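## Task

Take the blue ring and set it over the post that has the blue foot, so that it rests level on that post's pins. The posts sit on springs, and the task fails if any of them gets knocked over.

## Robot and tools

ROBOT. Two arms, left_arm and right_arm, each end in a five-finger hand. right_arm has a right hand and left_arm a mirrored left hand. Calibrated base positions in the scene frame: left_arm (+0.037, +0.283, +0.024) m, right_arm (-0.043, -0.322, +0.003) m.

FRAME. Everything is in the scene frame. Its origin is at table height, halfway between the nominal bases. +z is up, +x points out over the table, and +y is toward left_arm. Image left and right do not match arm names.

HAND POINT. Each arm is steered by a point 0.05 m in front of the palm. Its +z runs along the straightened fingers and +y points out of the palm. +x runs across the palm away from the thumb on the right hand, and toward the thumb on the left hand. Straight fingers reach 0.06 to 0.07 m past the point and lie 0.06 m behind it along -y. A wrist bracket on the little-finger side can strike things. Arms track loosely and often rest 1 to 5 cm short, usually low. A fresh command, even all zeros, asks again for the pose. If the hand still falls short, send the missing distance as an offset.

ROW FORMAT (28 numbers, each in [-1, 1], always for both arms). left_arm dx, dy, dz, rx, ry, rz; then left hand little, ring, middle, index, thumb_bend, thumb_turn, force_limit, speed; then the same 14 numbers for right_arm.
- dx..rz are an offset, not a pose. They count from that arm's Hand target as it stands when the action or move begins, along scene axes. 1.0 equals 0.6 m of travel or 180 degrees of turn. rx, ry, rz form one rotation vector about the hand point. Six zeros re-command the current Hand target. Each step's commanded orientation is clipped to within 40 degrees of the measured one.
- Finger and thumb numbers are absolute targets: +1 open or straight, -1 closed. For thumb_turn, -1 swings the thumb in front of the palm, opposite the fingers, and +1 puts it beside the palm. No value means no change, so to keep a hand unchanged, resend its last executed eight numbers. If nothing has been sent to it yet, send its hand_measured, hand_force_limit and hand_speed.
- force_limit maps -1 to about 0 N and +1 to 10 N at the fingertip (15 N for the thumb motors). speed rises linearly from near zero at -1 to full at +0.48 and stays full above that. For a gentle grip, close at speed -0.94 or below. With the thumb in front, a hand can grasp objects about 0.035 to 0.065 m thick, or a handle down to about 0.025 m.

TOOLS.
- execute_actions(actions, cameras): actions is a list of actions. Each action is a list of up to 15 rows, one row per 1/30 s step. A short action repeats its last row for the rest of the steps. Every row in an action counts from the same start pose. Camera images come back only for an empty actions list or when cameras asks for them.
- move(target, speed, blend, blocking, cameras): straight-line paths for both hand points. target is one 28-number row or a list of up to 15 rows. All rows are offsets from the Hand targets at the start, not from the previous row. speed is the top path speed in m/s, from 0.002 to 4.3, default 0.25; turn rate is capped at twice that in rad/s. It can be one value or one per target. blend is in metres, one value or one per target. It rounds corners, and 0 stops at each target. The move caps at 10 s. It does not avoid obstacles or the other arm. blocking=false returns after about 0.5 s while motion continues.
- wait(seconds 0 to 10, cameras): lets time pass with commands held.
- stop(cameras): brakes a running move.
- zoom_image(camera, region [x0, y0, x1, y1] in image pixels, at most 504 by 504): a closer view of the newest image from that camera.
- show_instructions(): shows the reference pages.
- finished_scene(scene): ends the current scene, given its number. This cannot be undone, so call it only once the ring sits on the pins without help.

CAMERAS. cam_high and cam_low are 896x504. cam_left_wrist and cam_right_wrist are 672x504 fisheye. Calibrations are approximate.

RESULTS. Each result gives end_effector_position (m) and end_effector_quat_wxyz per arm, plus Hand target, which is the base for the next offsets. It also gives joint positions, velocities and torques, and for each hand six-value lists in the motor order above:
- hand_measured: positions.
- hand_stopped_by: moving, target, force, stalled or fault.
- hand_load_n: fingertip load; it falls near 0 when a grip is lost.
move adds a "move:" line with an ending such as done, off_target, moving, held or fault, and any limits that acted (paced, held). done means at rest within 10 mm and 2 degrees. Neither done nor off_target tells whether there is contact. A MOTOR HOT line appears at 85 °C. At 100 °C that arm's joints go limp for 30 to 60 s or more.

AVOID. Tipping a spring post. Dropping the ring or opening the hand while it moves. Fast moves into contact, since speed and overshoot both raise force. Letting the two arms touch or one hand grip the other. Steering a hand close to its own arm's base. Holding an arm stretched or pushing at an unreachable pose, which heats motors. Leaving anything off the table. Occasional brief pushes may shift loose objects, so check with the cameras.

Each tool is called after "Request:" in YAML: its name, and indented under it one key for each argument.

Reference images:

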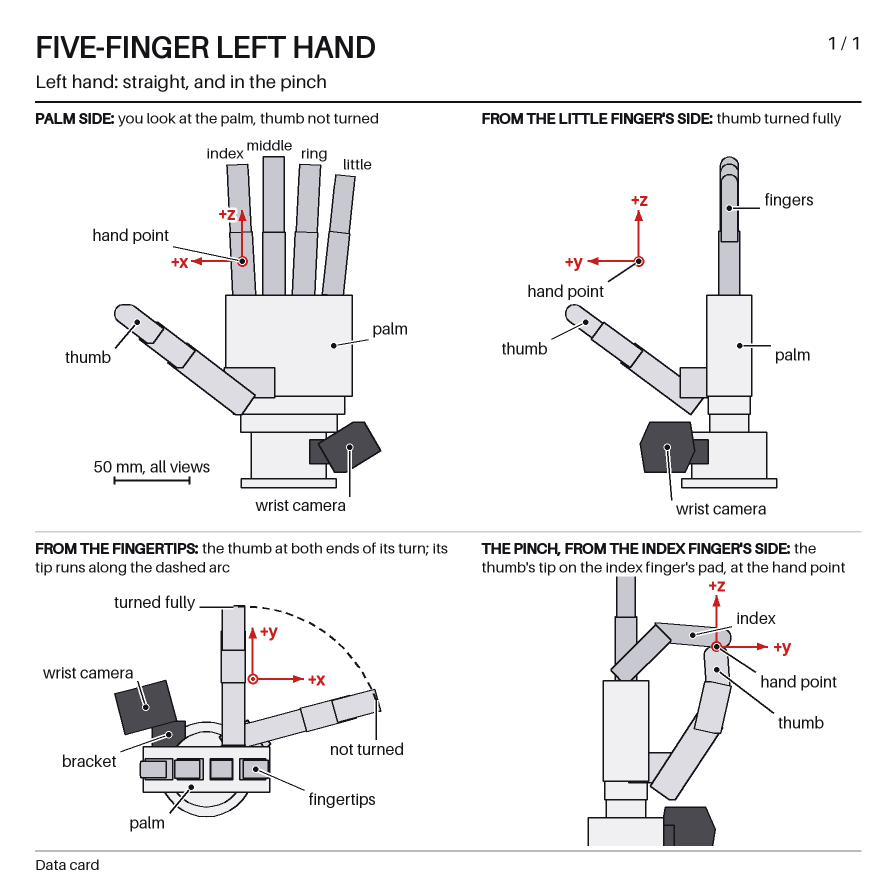

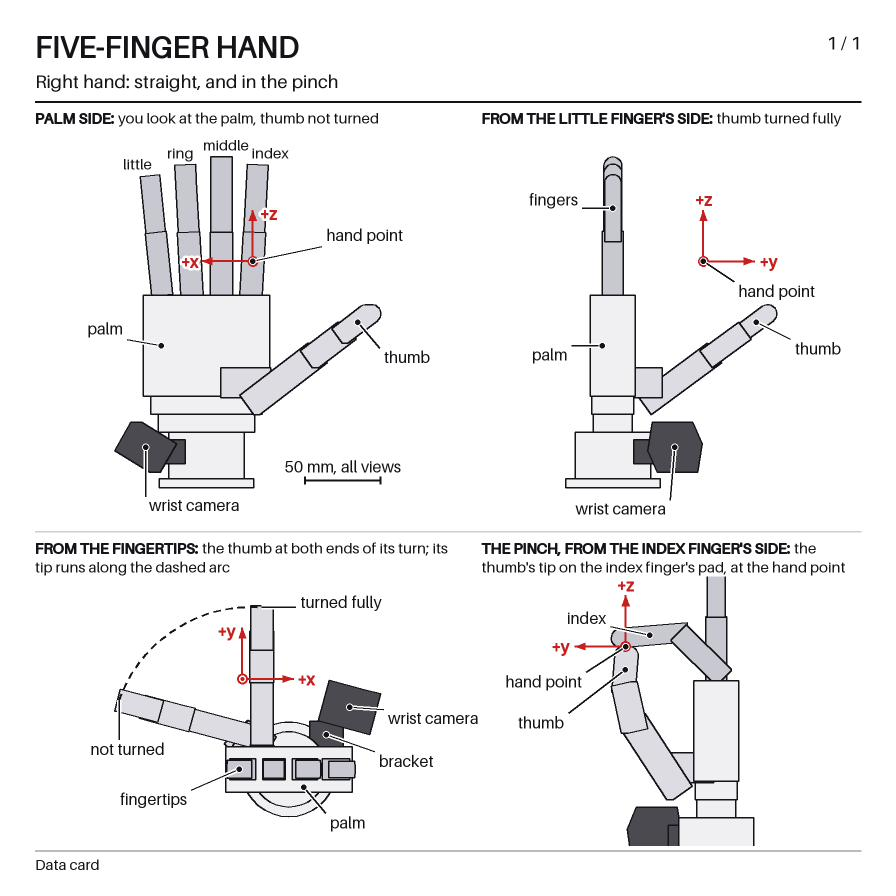

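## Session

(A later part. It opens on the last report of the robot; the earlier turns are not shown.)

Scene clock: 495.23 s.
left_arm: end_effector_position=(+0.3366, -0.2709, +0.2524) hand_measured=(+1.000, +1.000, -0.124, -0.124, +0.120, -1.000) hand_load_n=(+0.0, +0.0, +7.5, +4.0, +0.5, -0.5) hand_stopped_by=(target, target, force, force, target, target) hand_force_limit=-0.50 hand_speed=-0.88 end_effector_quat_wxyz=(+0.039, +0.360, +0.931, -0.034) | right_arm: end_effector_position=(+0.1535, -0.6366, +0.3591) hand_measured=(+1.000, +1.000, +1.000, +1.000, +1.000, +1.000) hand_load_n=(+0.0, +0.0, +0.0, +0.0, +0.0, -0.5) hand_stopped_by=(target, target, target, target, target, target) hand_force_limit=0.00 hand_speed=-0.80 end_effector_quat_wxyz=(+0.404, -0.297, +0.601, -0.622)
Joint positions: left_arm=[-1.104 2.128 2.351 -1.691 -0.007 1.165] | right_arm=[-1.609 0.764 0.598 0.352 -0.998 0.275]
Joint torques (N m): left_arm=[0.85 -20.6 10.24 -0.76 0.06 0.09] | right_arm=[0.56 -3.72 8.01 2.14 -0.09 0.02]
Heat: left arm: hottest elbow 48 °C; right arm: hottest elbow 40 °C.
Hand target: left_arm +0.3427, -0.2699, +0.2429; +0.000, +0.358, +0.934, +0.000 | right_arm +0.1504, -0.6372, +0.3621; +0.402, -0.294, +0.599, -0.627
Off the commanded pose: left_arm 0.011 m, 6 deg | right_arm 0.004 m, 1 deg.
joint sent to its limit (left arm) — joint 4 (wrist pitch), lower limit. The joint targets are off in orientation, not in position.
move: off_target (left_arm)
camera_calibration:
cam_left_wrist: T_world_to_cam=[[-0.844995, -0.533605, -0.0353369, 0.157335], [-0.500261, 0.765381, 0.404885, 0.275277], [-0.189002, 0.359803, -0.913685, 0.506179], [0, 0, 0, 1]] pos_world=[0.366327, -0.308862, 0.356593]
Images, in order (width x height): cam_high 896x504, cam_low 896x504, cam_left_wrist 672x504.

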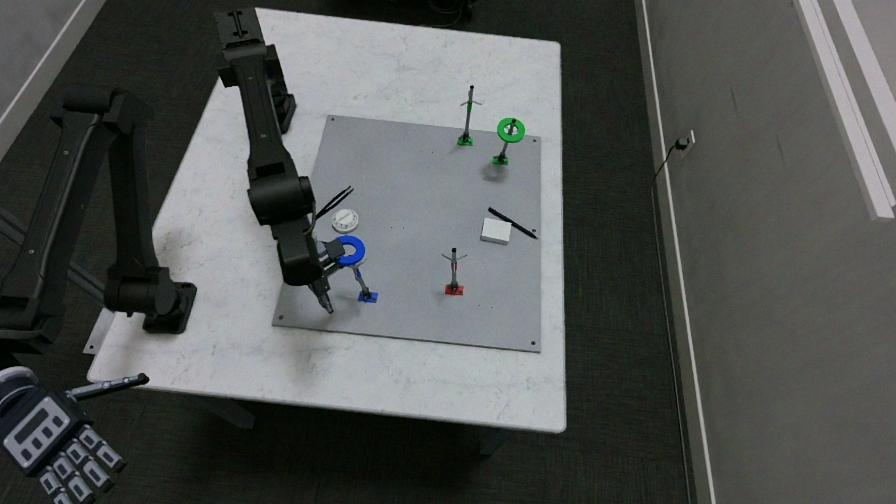

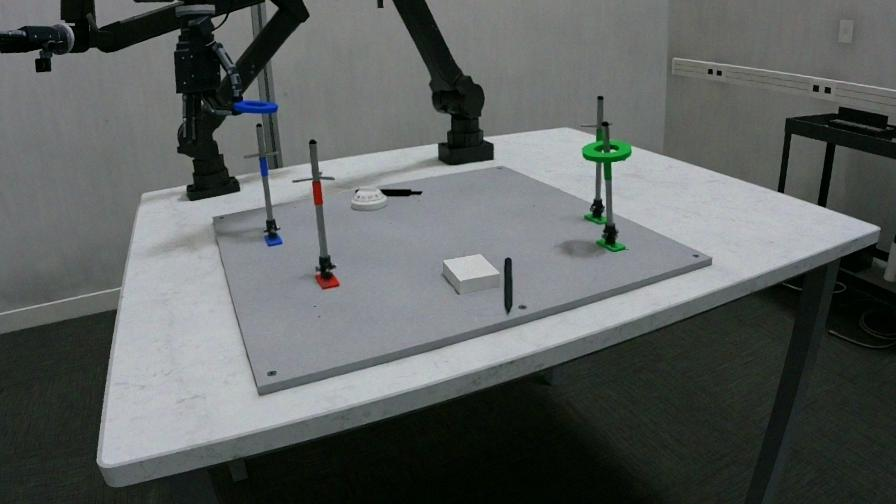

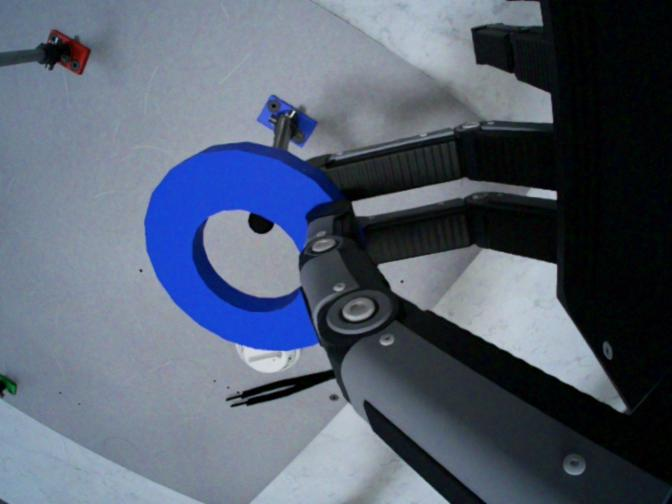

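Request:
move:
  target: [-0.002,-0.002,-0.055,0,0,0,1,1,-0.4,-0.4,0.12,-1,-0.5,-0.88,0,0,0,0,0,0,1,1,1,1,1,1,0,-0.8]
  speed: 0.06
  cameras: ["cam_low","cam_left_wrist","cam_high"]

Request:
zoom_image:
  camera: "cam_low"
  region: [180, 40, 340, 240]

Request:
zoom_image:
  camera: "cam_high"
  region: [270, 200, 400, 320]

Scene clock: 512.93 s.
left_arm: end_effector_position=(+0.3369, -0.2723, +0.2173) hand_measured=(+1.000, +1.000, -0.124, -0.124, +0.120, -1.000) hand_load_n=(+0.0, +0.0, +7.5, +4.0, +0.5, -0.5) hand_stopped_by=(target, target, force, force, target, target) hand_force_limit=-0.50 hand_speed=-0.88 end_effector_quat_wxyz=(+0.015, +0.361, +0.933, -0.013) | right_arm: end_effector_position=(+0.1535, -0.6366, +0.3591) hand_measured=(+1.000, +1.000, +1.000, +1.000, +1.000, +1.000) hand_load_n=(+0.0, +0.0, +0.0, +0.0, +0.0, +0.0) hand_stopped_by=(target, target, target, target, target, target) hand_force_limit=0.00 hand_speed=-0.80 end_effector_quat_wxyz=(+0.404, -0.297, +0.601, -0.622)
Joint positions: left_arm=[-1.104 2.178 2.337 -1.691 -0.003 1.165] | right_arm=[-1.609 0.764 0.598 0.352 -0.998 0.275]
Joint torques (N m): left_arm=[0.56 -21.66 10.32 -0.77 0.07 0.02] | right_arm=[0.21 -4.13 8.08 2.26 -0.05 0.03]
Heat: left arm: hottest elbow 47 °C; right arm: hottest elbow 40 °C.
Hand target: left_arm +0.3416, -0.2711, +0.2100; +0.000, +0.358, +0.934, -0.001 | right_arm +0.1504, -0.6372, +0.3621; +0.402, -0.294, +0.599, -0.627
Off the commanded pose: left_arm 0.009 m, 2 deg | right_arm 0.004 m, 1 deg.
joint sent to its limit (left arm) — joint 4 (wrist pitch), lower limit. The joint targets still meet the commanded pose.
move: done
camera_calibration:
cam_left_wrist: T_world_to_cam=[[-0.845903, -0.531852, -0.0397597, 0.157273], [-0.487556, 0.740923, 0.461867, 0.267389], [-0.216186, 0.41008, -0.886057, 0.491546], [0, 0, 0, 1]] pos_world=[0.36967, -0.316042, 0.318293]
Images, in order (width x height): cam_high 896x504, cam_low 896x504, cam_left_wrist 672x504.

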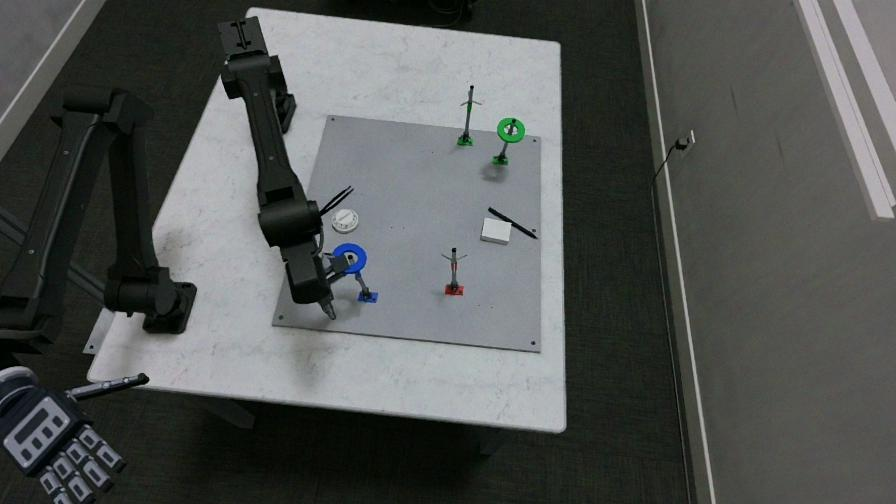

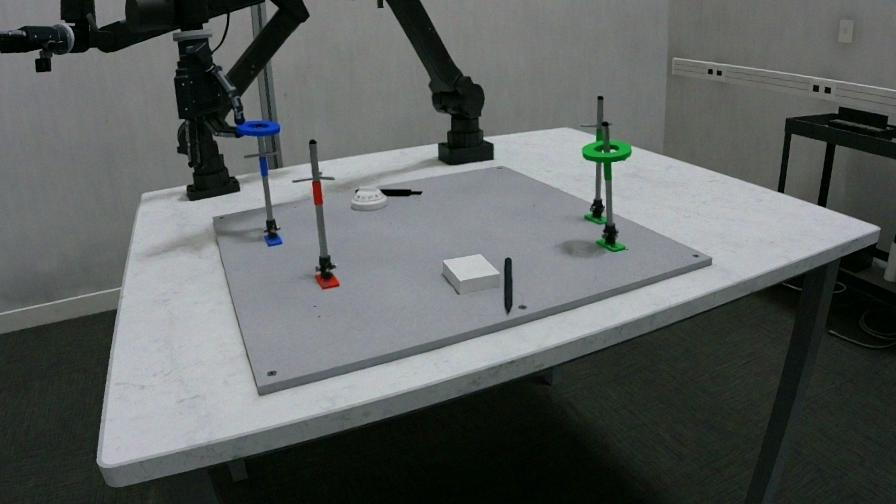

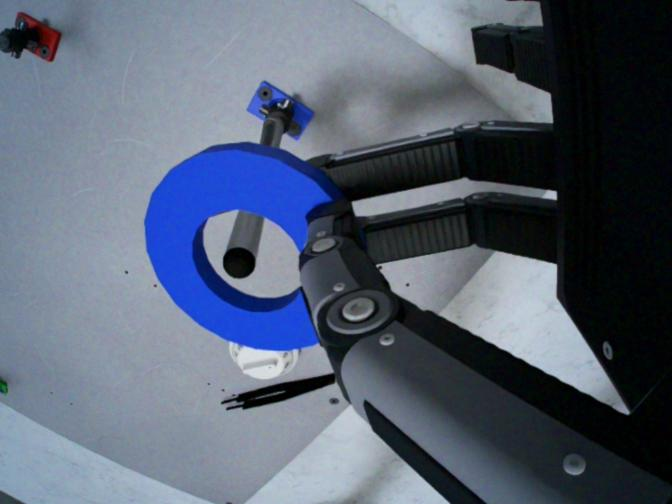

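Scaled by 2.520 from the camera's 896x504 image, which has a finer 1280x720 frame.

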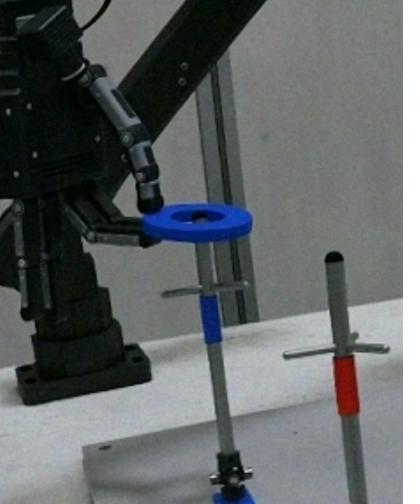

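Scaled by 3.877 from the camera's 896x504 image, which has a finer 1280x720 frame.

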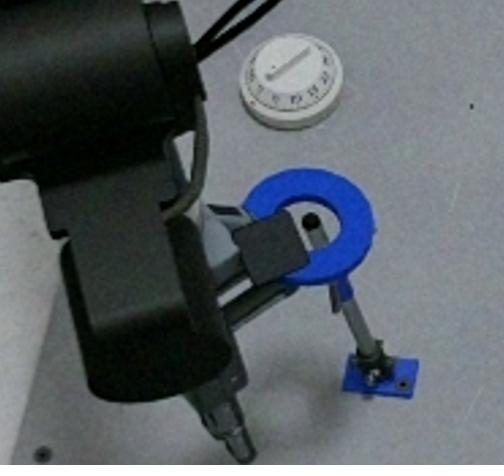

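Request:
move:
  target: [-0.003,-0.004,-0.045,0,0,0,1,1,-0.4,-0.4,0.12,-1,-0.5,-0.88,0,0,0,0,0,0,1,1,1,1,1,1,0,-0.8]
  speed: 0.06
  cameras: ["cam_low","cam_left_wrist","cam_high"]

Request:
zoom_image:
  camera: "cam_low"
  region: [180, 40, 340, 240]

Request:
zoom_image:
  camera: "cam_left_wrist"
  region: [120, 60, 400, 360]

Scene clock: 525.67 s.
left_arm: end_effector_position=(+0.3358, -0.2708, +0.1921) hand_measured=(+1.000, +1.000, -0.124, -0.124, +0.120, -1.000) hand_load_n=(+0.0, +0.0, +7.5, +4.5, +0.5, -0.5) hand_stopped_by=(target, target, force, force, target, target) hand_force_limit=-0.50 hand_speed=-0.88 end_effector_quat_wxyz=(+0.002, +0.361, +0.933, -0.001) | right_arm: end_effector_position=(+0.1535, -0.6366, +0.3591) hand_measured=(+1.000, +1.000, +1.000, +1.000, +1.000, +1.000) hand_load_n=(+0.0, +0.0, +0.0, -0.5, +0.0, +0.0) hand_stopped_by=(target, target, target, target, target, target) hand_force_limit=0.00 hand_speed=-0.80 end_effector_quat_wxyz=(+0.404, -0.297, +0.601, -0.622)
Joint positions: left_arm=[-1.104 2.196 2.298 -1.669 -0.002 1.165] | right_arm=[-1.609 0.764 0.598 0.352 -0.998 0.275]
Joint torques (N m): left_arm=[0.15 -21.77 10.32 -0.32 0.07 -0.03] | right_arm=[0.21 -3.9 8.1 2.29 -0.07 0.04]
Heat: left arm: hottest elbow 46 °C; right arm: hottest elbow 40 °C.
Hand target: left_arm +0.3398, -0.2736, +0.1831; +0.000, +0.358, +0.934, -0.001 | right_arm +0.1504, -0.6372, +0.3621; +0.402, -0.294, +0.599, -0.627
Off the commanded pose: left_arm 0.010 m, 0 deg | right_arm 0.004 m, 1 deg.
move: done
camera_calibration:
cam_left_wrist: T_world_to_cam=[[-0.846595, -0.530505, -0.042912, 0.1575], [-0.479826, 0.725855, 0.492851, 0.26471], [-0.230312, 0.437836, -0.869055, 0.477346], [0, 0, 0, 1]] pos_world=[0.370292, -0.317586, 0.291135]
Images, in order (width x height): cam_high 896x504, cam_low 896x504, cam_left_wrist 672x504.

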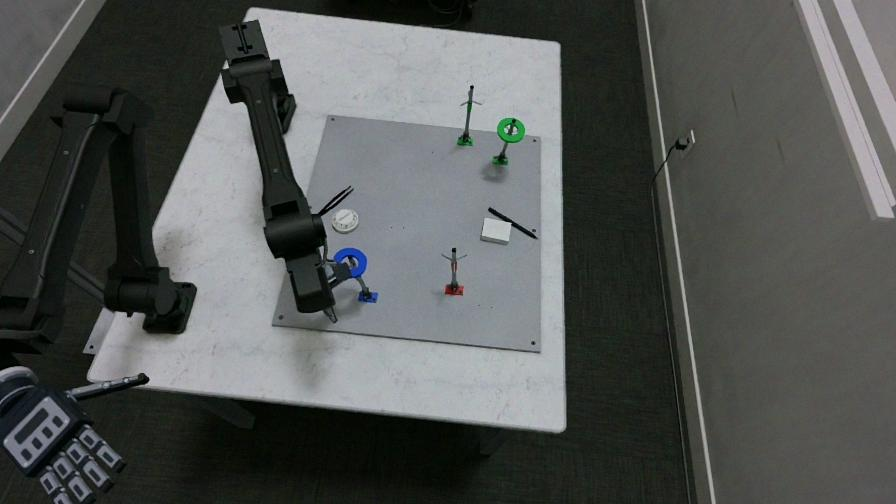

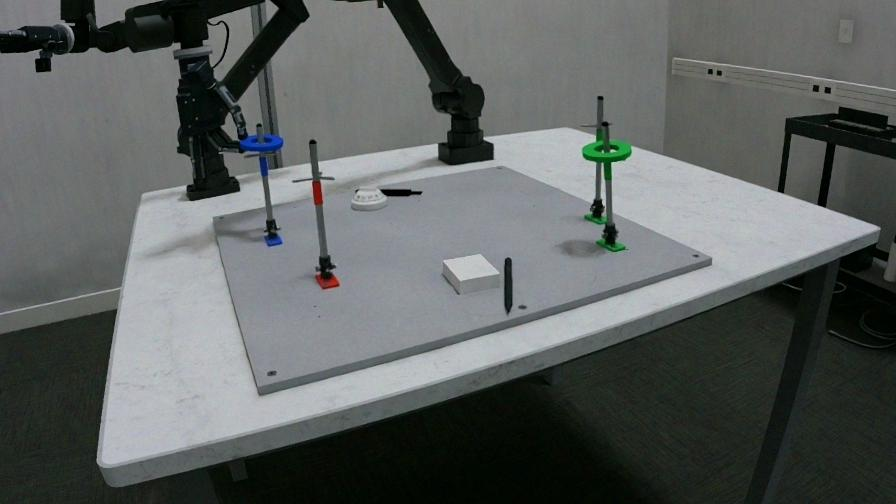

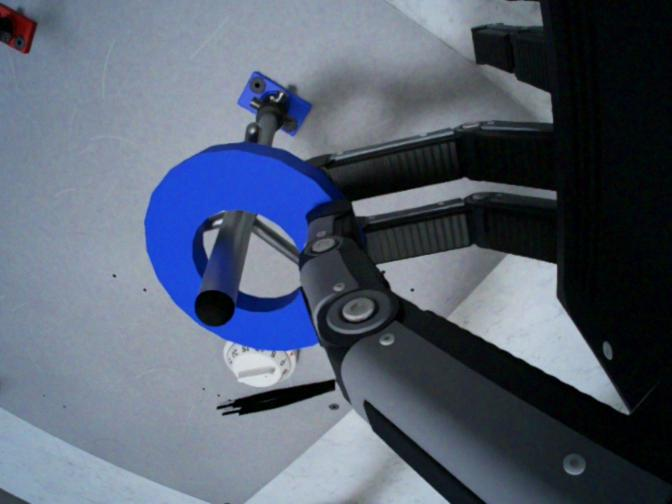

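Scaled by 2.520 from the camera's 896x504 image, which has a finer 1280x720 frame.

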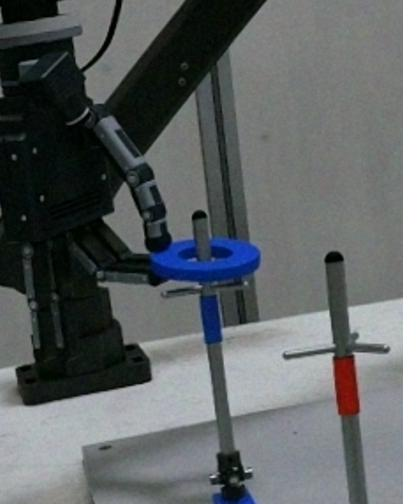

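Scaled by 1.680 from the camera's 672x504 image, which has a finer 960x720 frame.

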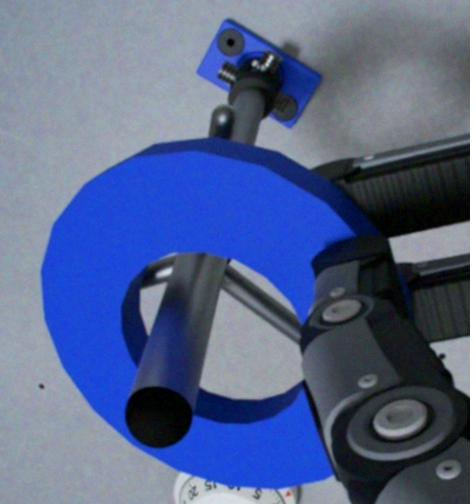

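Request:
move:
  target: [0,0,-0.025,0,0,0,1,1,-0.4,-0.4,0.12,-1,-0.5,-0.88,0,0,0,0,0,0,1,1,1,1,1,1,0,-0.8]
  speed: 0.04
  cameras: ["cam_low","cam_left_wrist"]

Request:
zoom_image:
  camera: "cam_low"
  region: [200, 90, 320, 210]

Scene clock: 538.30 s.
left_arm: end_effector_position=(+0.3372, -0.2735, +0.1786) hand_measured=(+1.000, +1.000, -0.124, -0.124, +0.120, -1.000) hand_load_n=(+0.0, +0.5, +3.5, +5.5, -1.5, -0.5) hand_stopped_by=(target, target, force, force, target, target) hand_force_limit=-0.50 hand_speed=-0.88 end_effector_quat_wxyz=(+0.005, +0.361, +0.933, -0.003) | right_arm: end_effector_position=(+0.1535, -0.6366, +0.3591) hand_measured=(+1.000, +1.000, +1.000, +1.000, +1.000, +1.000) hand_load_n=(+0.0, +0.0, +0.0, +0.0, +0.0, +0.0) hand_stopped_by=(target, target, target, target, target, target) hand_force_limit=0.00 hand_speed=-0.80 end_effector_quat_wxyz=(+0.404, -0.297, +0.601, -0.622)
Joint positions: left_arm=[-1.104 2.196 2.263 -1.627 -0.002 1.165] | right_arm=[-1.609 0.764 0.598 0.352 -0.998 0.275]
Joint torques (N m): left_arm=[0.32 -22.01 9.35 -0.29 0.09 -0.04] | right_arm=[0.15 -3.84 7.94 1.98 -0.08 0.02]
Motor temperatures (°C): left_arm=[24 37 44 25 23 24] | right_arm=[27 27 40 26 27 26]
Heat: left arm: hottest elbow 44 °C; right arm: hottest elbow 40 °C.
Hand target: left_arm +0.3398, -0.2735, +0.1680; +0.000, +0.358, +0.934, -0.001 | right_arm +0.1504, -0.6372, +0.3621; +0.402, -0.294, +0.599, -0.627
Off the commanded pose: left_arm 0.011 m, 1 deg | right_arm 0.004 m, 1 deg.
move: off_target (left_arm)
camera_calibration:
cam_left_wrist: T_world_to_cam=[[-0.846434, -0.530773, -0.0427702, 0.156433], [-0.481668, 0.728925, 0.486482, 0.276665], [-0.227035, 0.432376, -0.872643, 0.465196], [0, 0, 0, 1]] pos_world=[0.371287, -0.319777, 0.278048]
Images, in order (width x height): cam_low 896x504, cam_left_wrist 672x504.

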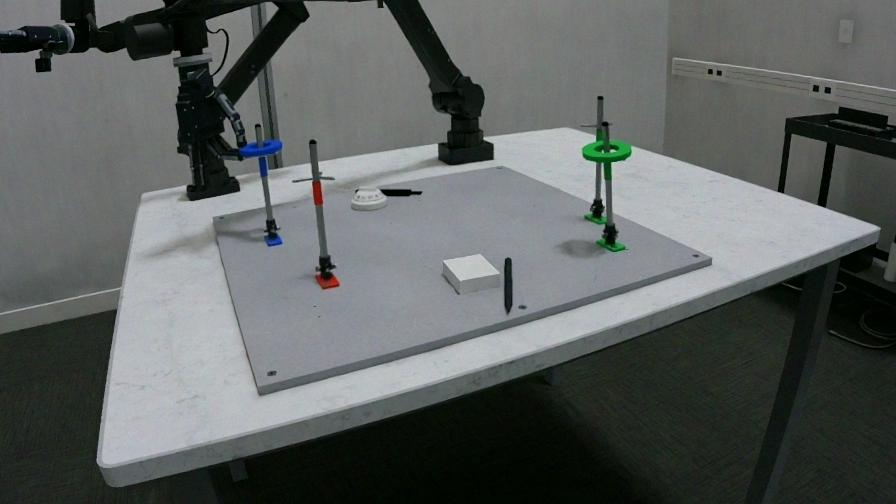

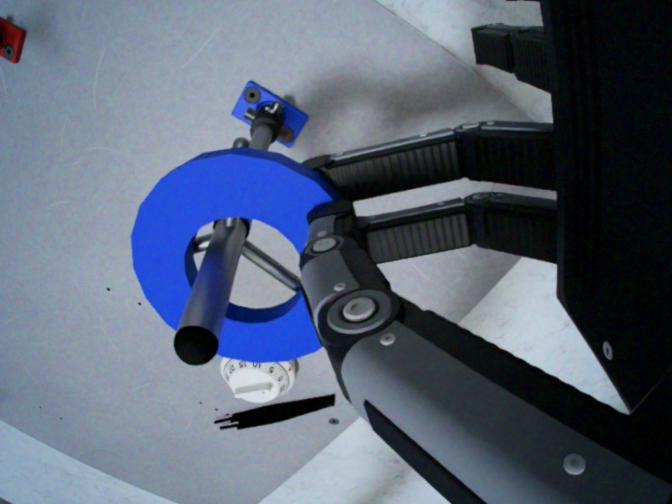

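Scaled by 4.200 from the camera's 896x504 image, which has a finer 1280x720 frame.

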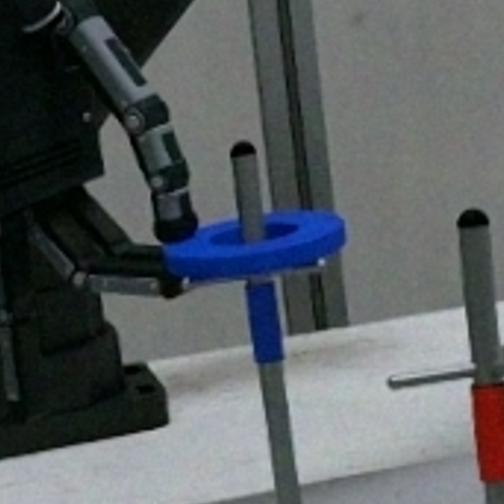

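Request:
move:
  target: [0,0,0.006,0,0,0,1,1,-0.4,-0.4,0.35,-1,-0.5,-0.7,0,0,0,0,0,0,1,1,1,1,1,1,0,-0.8]
  speed: 0.03
  cameras: ["cam_low","cam_left_wrist"]

Request:
zoom_image:
  camera: "cam_low"
  region: [200, 90, 320, 210]

Scene clock: 547.87 s.
left_arm: end_effector_position=(+0.3365, -0.2723, +0.1767) hand_measured=(+1.000, +1.000, -0.124, -0.124, +0.350, -1.000) hand_load_n=(+0.0, +0.0, +0.0, +0.0, +0.0, +0.0) hand_stopped_by=(target, target, force, force, target, target) hand_force_limit=-0.50 hand_speed=-0.70 end_effector_quat_wxyz=(+0.003, +0.361, +0.933, -0.002) | right_arm: end_effector_position=(+0.1535, -0.6366, +0.3591) hand_measured=(+1.000, +1.000, +1.000, +1.000, +1.000, +1.000) hand_load_n=(+0.0, +0.0, +0.0, +0.0, +0.0, +0.0) hand_stopped_by=(target, target, target, target, target, target) hand_force_limit=0.00 hand_speed=-0.80 end_effector_quat_wxyz=(+0.404, -0.297, +0.601, -0.622)
Joint positions: left_arm=[-1.104 2.196 2.257 -1.627 -0.002 1.165] | right_arm=[-1.609 0.764 0.598 0.352 -0.998 0.275]
Joint torques (N m): left_arm=[0.21 -22.07 10.78 -0.7 0.07 -0.03] | right_arm=[0.09 -4.31 7.88 2.18 -0.05 0.04]
Heat: left arm: hottest elbow 44 °C; right arm: hottest elbow 40 °C.
Hand target: left_arm +0.3398, -0.2736, +0.1717; +0.000, +0.358, +0.934, -0.001 | right_arm +0.1504, -0.6372, +0.3621; +0.402, -0.294, +0.599, -0.627
Off the commanded pose: left_arm 0.006 m, 0 deg | right_arm 0.004 m, 1 deg.
move: done
camera_calibration:
cam_left_wrist: T_world_to_cam=[[-0.846589, -0.530529, -0.0427392, 0.156551], [-0.480129, 0.726567, 0.491504, 0.274263], [-0.229704, 0.436622, -0.869826, 0.464402], [0, 0, 0, 1]] pos_world=[0.370891, -0.318984, 0.275838]
Images, in order (width x height): cam_low 896x504, cam_left_wrist 672x504.

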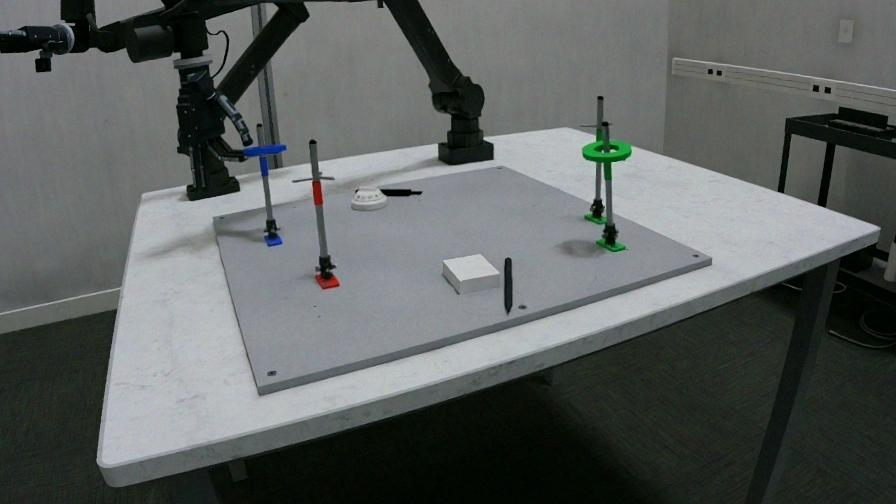

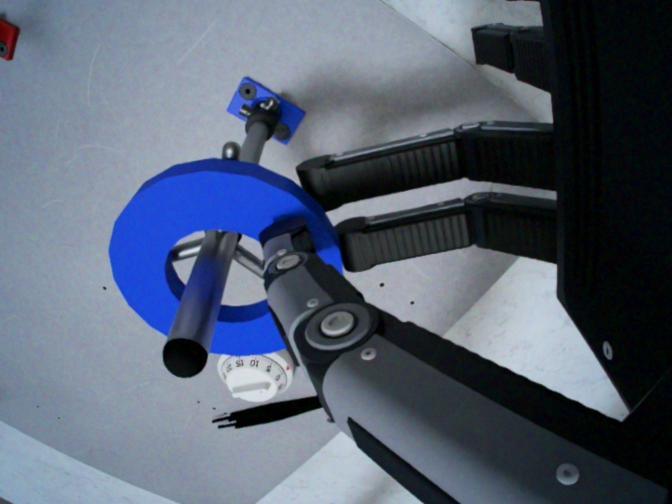

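Scaled by 4.200 from the camera's 896x504 image, which has a finer 1280x720 frame.

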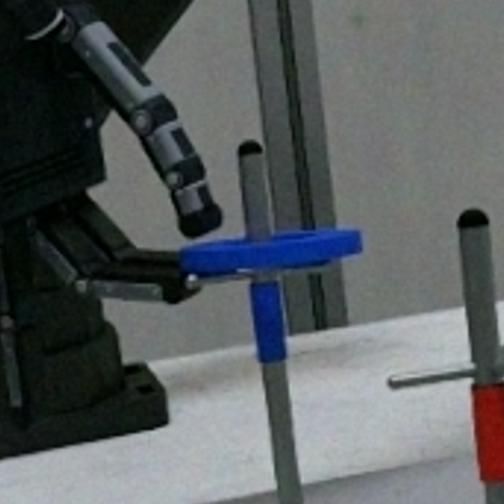

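Request:
wait:
  seconds: 0.2
  cameras: ["cam_high","cam_left_wrist","cam_low"]

Request:
zoom_image:
  camera: "cam_high"
  region: [310, 220, 400, 310]

Request:
zoom_image:
  camera: "cam_left_wrist"
  region: [90, 110, 370, 390]

Scene clock: 558.97 s.
left_arm: end_effector_position=(+0.3365, -0.2723, +0.1767) hand_measured=(+1.000, +1.000, -0.124, -0.124, +0.350, -1.000) hand_load_n=(+0.0, +0.0, +0.0, +0.0, +0.0, +0.0) hand_stopped_by=(target, target, force, force, target, target) hand_force_limit=-0.50 hand_speed=-0.70 end_effector_quat_wxyz=(+0.003, +0.361, +0.933, -0.002) | right_arm: end_effector_position=(+0.1535, -0.6366, +0.3591) hand_measured=(+1.000, +1.000, +1.000, +1.000, +1.000, +1.000) hand_load_n=(+0.0, +0.0, +0.0, +0.0, +0.0, +0.0) hand_stopped_by=(target, target, target, target, target, target) hand_force_limit=0.00 hand_speed=-0.80 end_effector_quat_wxyz=(+0.404, -0.297, +0.601, -0.622)
Joint positions: left_arm=[-1.104 2.196 2.257 -1.627 -0.002 1.165] | right_arm=[-1.609 0.764 0.598 0.352 -0.998 0.275]
Joint torques (N m): left_arm=[0.32 -21.95 10.78 -0.68 0.07 -0.03] | right_arm=[0.38 -3.84 7.95 2.13 -0.1 0.02]
Heat: left arm: hottest elbow 44 °C; right arm: hottest elbow 40 °C.
Hand target: left_arm +0.3398, -0.2736, +0.1717; +0.000, +0.358, +0.934, -0.001 | right_arm +0.1504, -0.6372, +0.3621; +0.402, -0.294, +0.599, -0.627
Off the commanded pose: left_arm 0.006 m, 0 deg | right_arm 0.004 m, 1 deg.
wait: 0.20 s; at rest from the start
camera_calibration:
cam_left_wrist: T_world_to_cam=[[-0.846589, -0.530529, -0.0427392, 0.156551], [-0.480129, 0.726567, 0.491504, 0.274263], [-0.229704, 0.436622, -0.869826, 0.464402], [0, 0, 0, 1]] pos_world=[0.370891, -0.318984, 0.275838]
Images, in order (width x height): cam_high 896x504, cam_low 896x504, cam_left_wrist 672x504.

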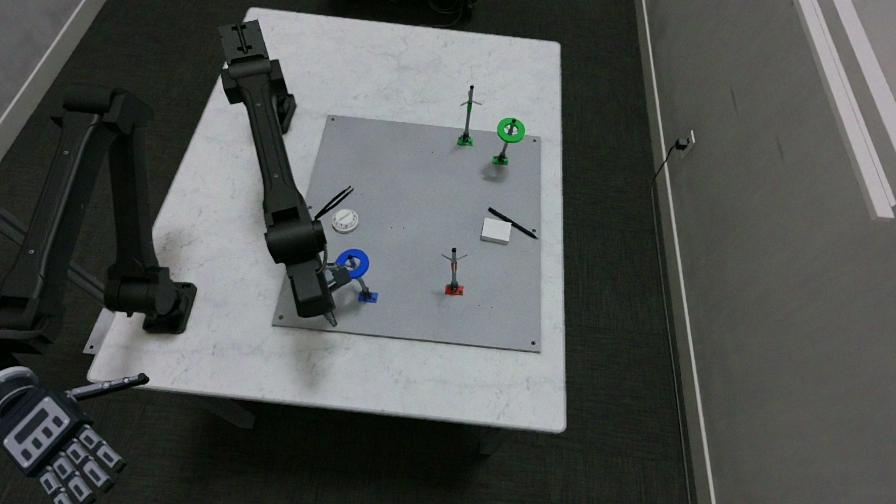

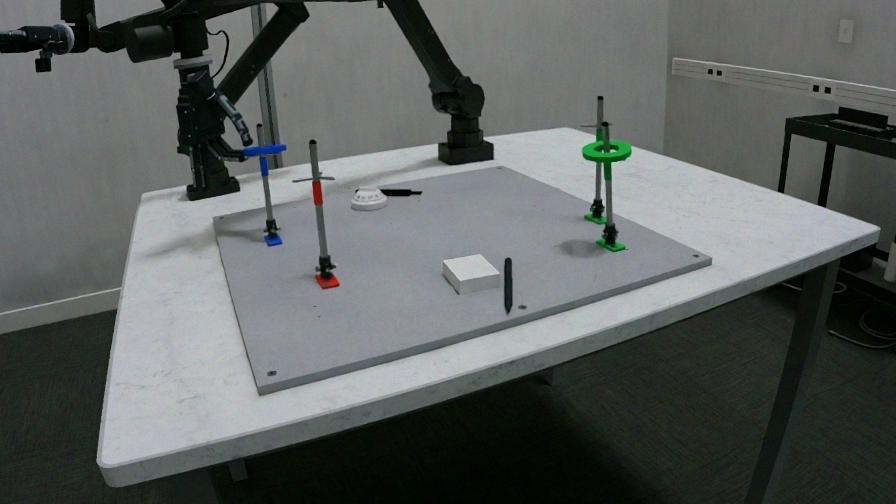

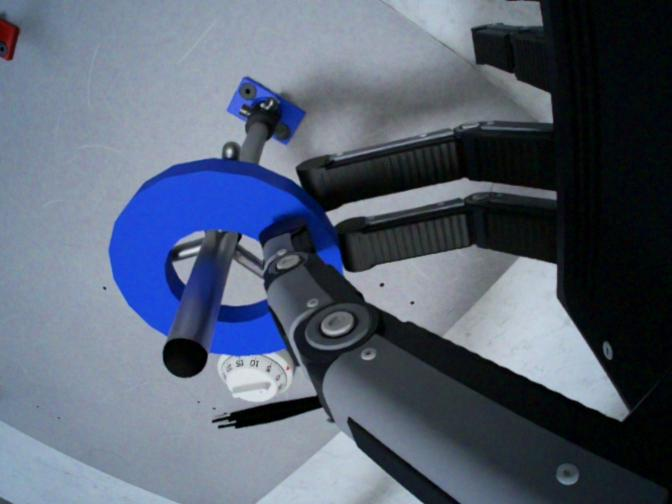

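Scaled by 5.600 from the camera's 896x504 image, which has a finer 1280x720 frame.

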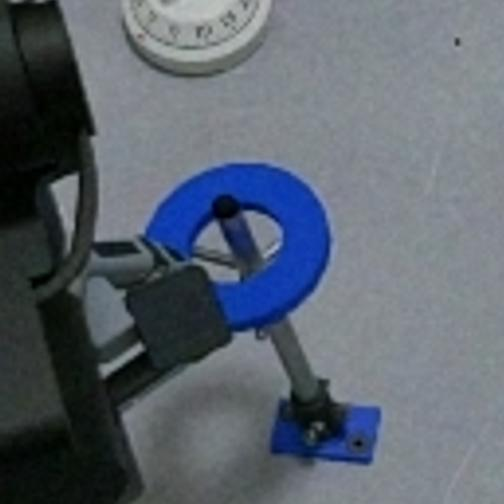

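Scaled by 1.800 from the camera's 672x504 image, which has a finer 960x720 frame.

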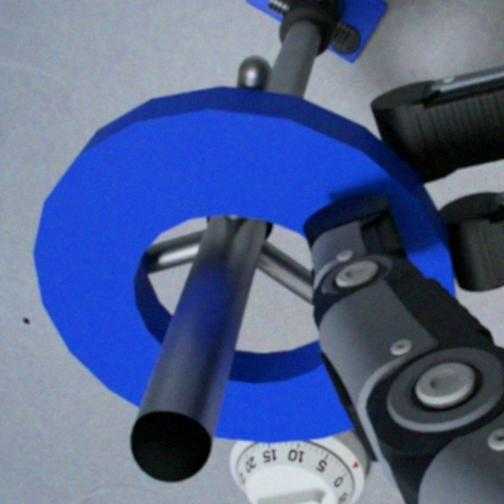

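Request:
move:
  target: [0,0,0,0,0,0,1,1,0.4,0.4,0.35,-1,-0.5,-0.6,0,0,0,0,0,0,1,1,1,1,1,1,0,-0.8]
  speed: 0.03
  cameras: ["cam_low","cam_left_wrist","cam_high"]

Request:
zoom_image:
  camera: "cam_low"
  region: [200, 90, 320, 210]

Scene clock: 564.60 s.
left_arm: end_effector_position=(+0.3365, -0.2723, +0.1767) hand_measured=(+1.000, +1.000, +0.400, +0.400, +0.350, -1.000) hand_load_n=(+0.0, +0.0, +0.0, +0.0, +0.0, +0.0) hand_stopped_by=(target, target, target, target, target, target) hand_force_limit=-0.50 hand_speed=-0.60 end_effector_quat_wxyz=(+0.003, +0.361, +0.933, -0.002) | right_arm: end_effector_position=(+0.1535, -0.6366, +0.3591) hand_measured=(+1.000, +1.000, +1.000, +1.000, +1.000, +1.000) hand_load_n=(+0.0, +0.0, +0.0, +0.0, +0.0, -0.5) hand_stopped_by=(target, target, target, target, target, target) hand_force_limit=0.00 hand_speed=-0.80 end_effector_quat_wxyz=(+0.404, -0.297, +0.601, -0.622)
Joint positions: left_arm=[-1.104 2.196 2.257 -1.627 -0.002 1.165] | right_arm=[-1.609 0.764 0.598 0.352 -0.998 0.275]
Joint torques (N m): left_arm=[0.15 -22.07 10.77 -0.65 0.06 -0.05] | right_arm=[0.67 -4.31 7.91 2.26 -0.08 0.03]
Heat: left arm: hottest elbow 44 °C; right arm: hottest elbow 40 °C.
Hand target: left_arm +0.3398, -0.2736, +0.1717; +0.000, +0.358, +0.934, -0.001 | right_arm +0.1504, -0.6372, +0.3621; +0.402, -0.294, +0.599, -0.627
Off the commanded pose: left_arm 0.006 m, 0 deg | right_arm 0.004 m, 1 deg.
move: done
camera_calibration:
cam_left_wrist: T_world_to_cam=[[-0.846589, -0.530529, -0.0427392, 0.156551], [-0.480129, 0.726567, 0.491504, 0.274263], [-0.229704, 0.436622, -0.869826, 0.464402], [0, 0, 0, 1]] pos_world=[0.370891, -0.318984, 0.275838]
Images, in order (width x height): cam_high 896x504, cam_low 896x504, cam_left_wrist 672x504.

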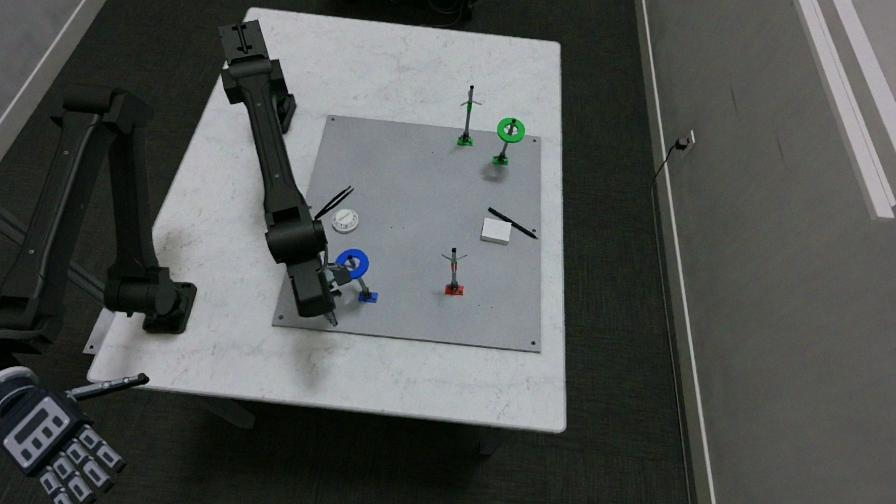

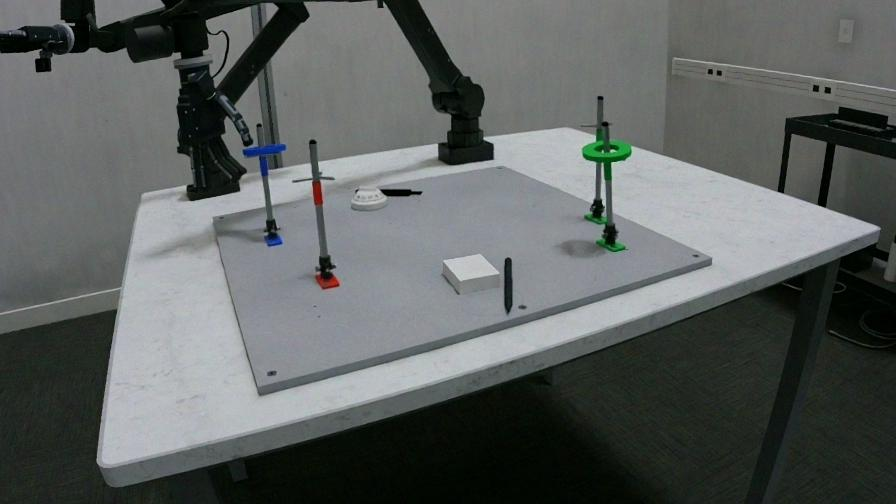

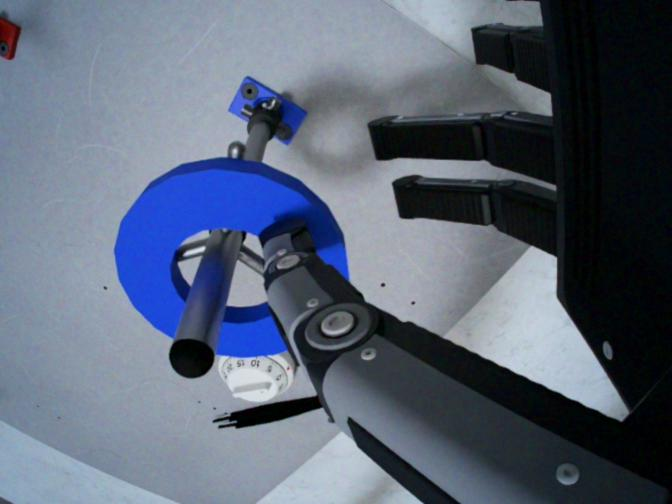

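Scaled by 4.200 from the camera's 896x504 image, which has a finer 1280x720 frame.

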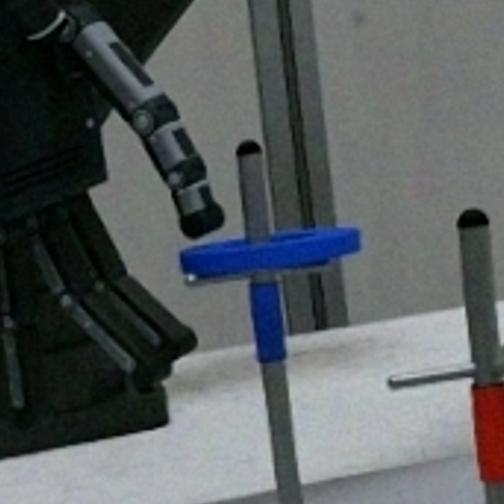

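Request:
move:
  target:
    - [-0.022,-0.025,0.004,0,0,0,1,1,0.4,0.4,0.35,-1,-0.5,-0.6,0,0,0,0,0,0,1,1,1,1,1,1,0,-0.8]
    - [-0.075,-0.083,0.012,0,0,0,1,1,0.4,0.4,0.35,-1,-0.5,-0.6,0,0,0,0,0,0,1,1,1,1,1,1,0,-0.8]
  speed: 0.05
  blend: 0.01
  cameras: ["cam_low","cam_left_wrist","cam_high"]

Request:
zoom_image:
  camera: "cam_low"
  region: [200, 90, 320, 210]

Scene clock: 580.20 s.
left_arm: end_effector_position=(+0.2952, -0.3118, +0.1766) hand_measured=(+1.000, +1.000, +0.400, +0.400, +0.350, -1.000) hand_load_n=(+0.0, +0.0, +0.0, +0.0, +0.0, +0.0) hand_stopped_by=(target, target, target, target, target, target) hand_force_limit=-0.50 hand_speed=-0.60 end_effector_quat_wxyz=(+0.004, +0.362, +0.932, -0.003) | right_arm: end_effector_position=(+0.1535, -0.6366, +0.3591) hand_measured=(+1.000, +1.000, +1.000, +1.000, +1.000, +1.000) hand_load_n=(+0.0, +0.0, +0.0, +0.0, +0.0, +0.0) hand_stopped_by=(target, target, target, target, target, target) hand_force_limit=0.00 hand_speed=-0.80 end_effector_quat_wxyz=(+0.404, -0.297, +0.601, -0.622)
Joint positions: left_arm=[-1.181 2.283 2.412 -1.69 -0.001 1.091] | right_arm=[-1.609 0.764 0.598 0.352 -0.998 0.275]
Joint torques (N m): left_arm=[-0.56 -21.95 14.49 -0.91 -0.01 -0.14] | right_arm=[0.26 -4.42 7.94 2.17 -0.11 0.08]
Heat: left arm: hottest elbow 45 °C; right arm: hottest elbow 40 °C.
Hand target: left_arm +0.2947, -0.3234, +0.1788; +0.000, +0.359, +0.934, -0.001 | right_arm +0.1504, -0.6372, +0.3621; +0.402, -0.294, +0.599, -0.627
Off the commanded pose: left_arm 0.012 m, 1 deg | right_arm 0.004 m, 1 deg.
joint sent to its limit (left arm) — joint 4 (wrist pitch), lower limit. The joint targets still meet the commanded pose.
move: off_target (left_arm)
camera_calibration:
cam_left_wrist: T_world_to_cam=[[-0.848173, -0.528114, -0.0412126, 0.101531], [-0.478139, 0.729776, 0.488682, 0.28416], [-0.228004, 0.434192, -0.871488, 0.471059], [0, 0, 0, 1]] pos_world=[0.329387, -0.358283, 0.275843]
Images, in order (width x height): cam_high 896x504, cam_low 896x504, cam_left_wrist 672x504.

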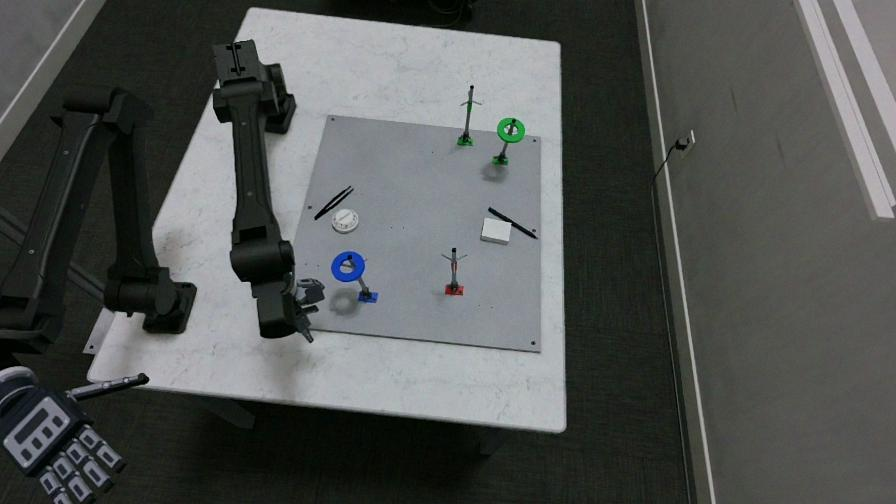

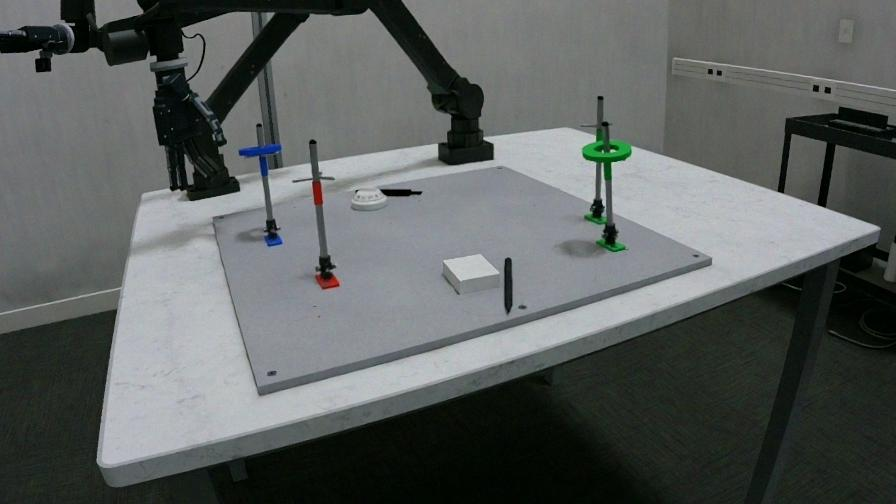

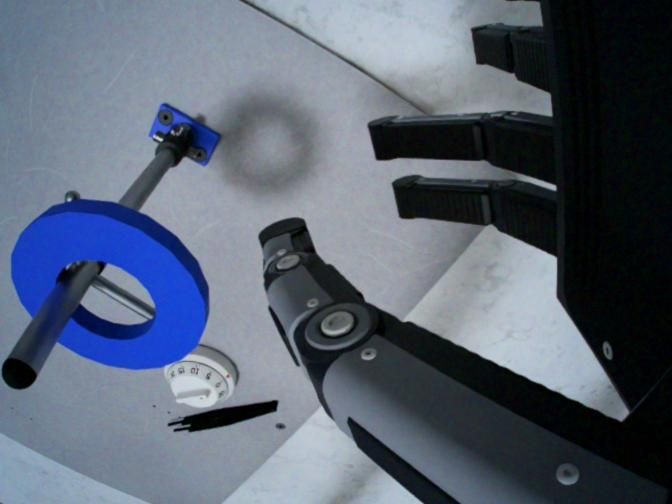

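Scaled by 4.200 from the camera's 896x504 image, which has a finer 1280x720 frame.

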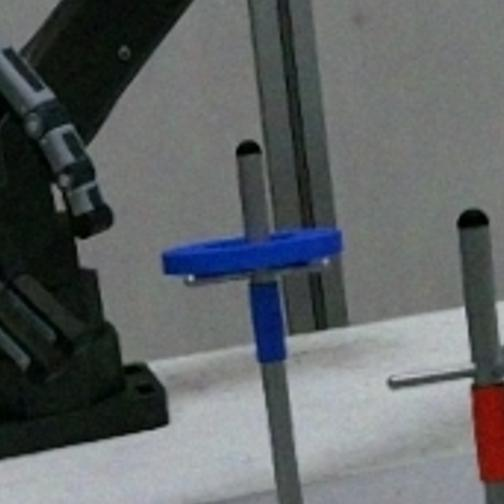

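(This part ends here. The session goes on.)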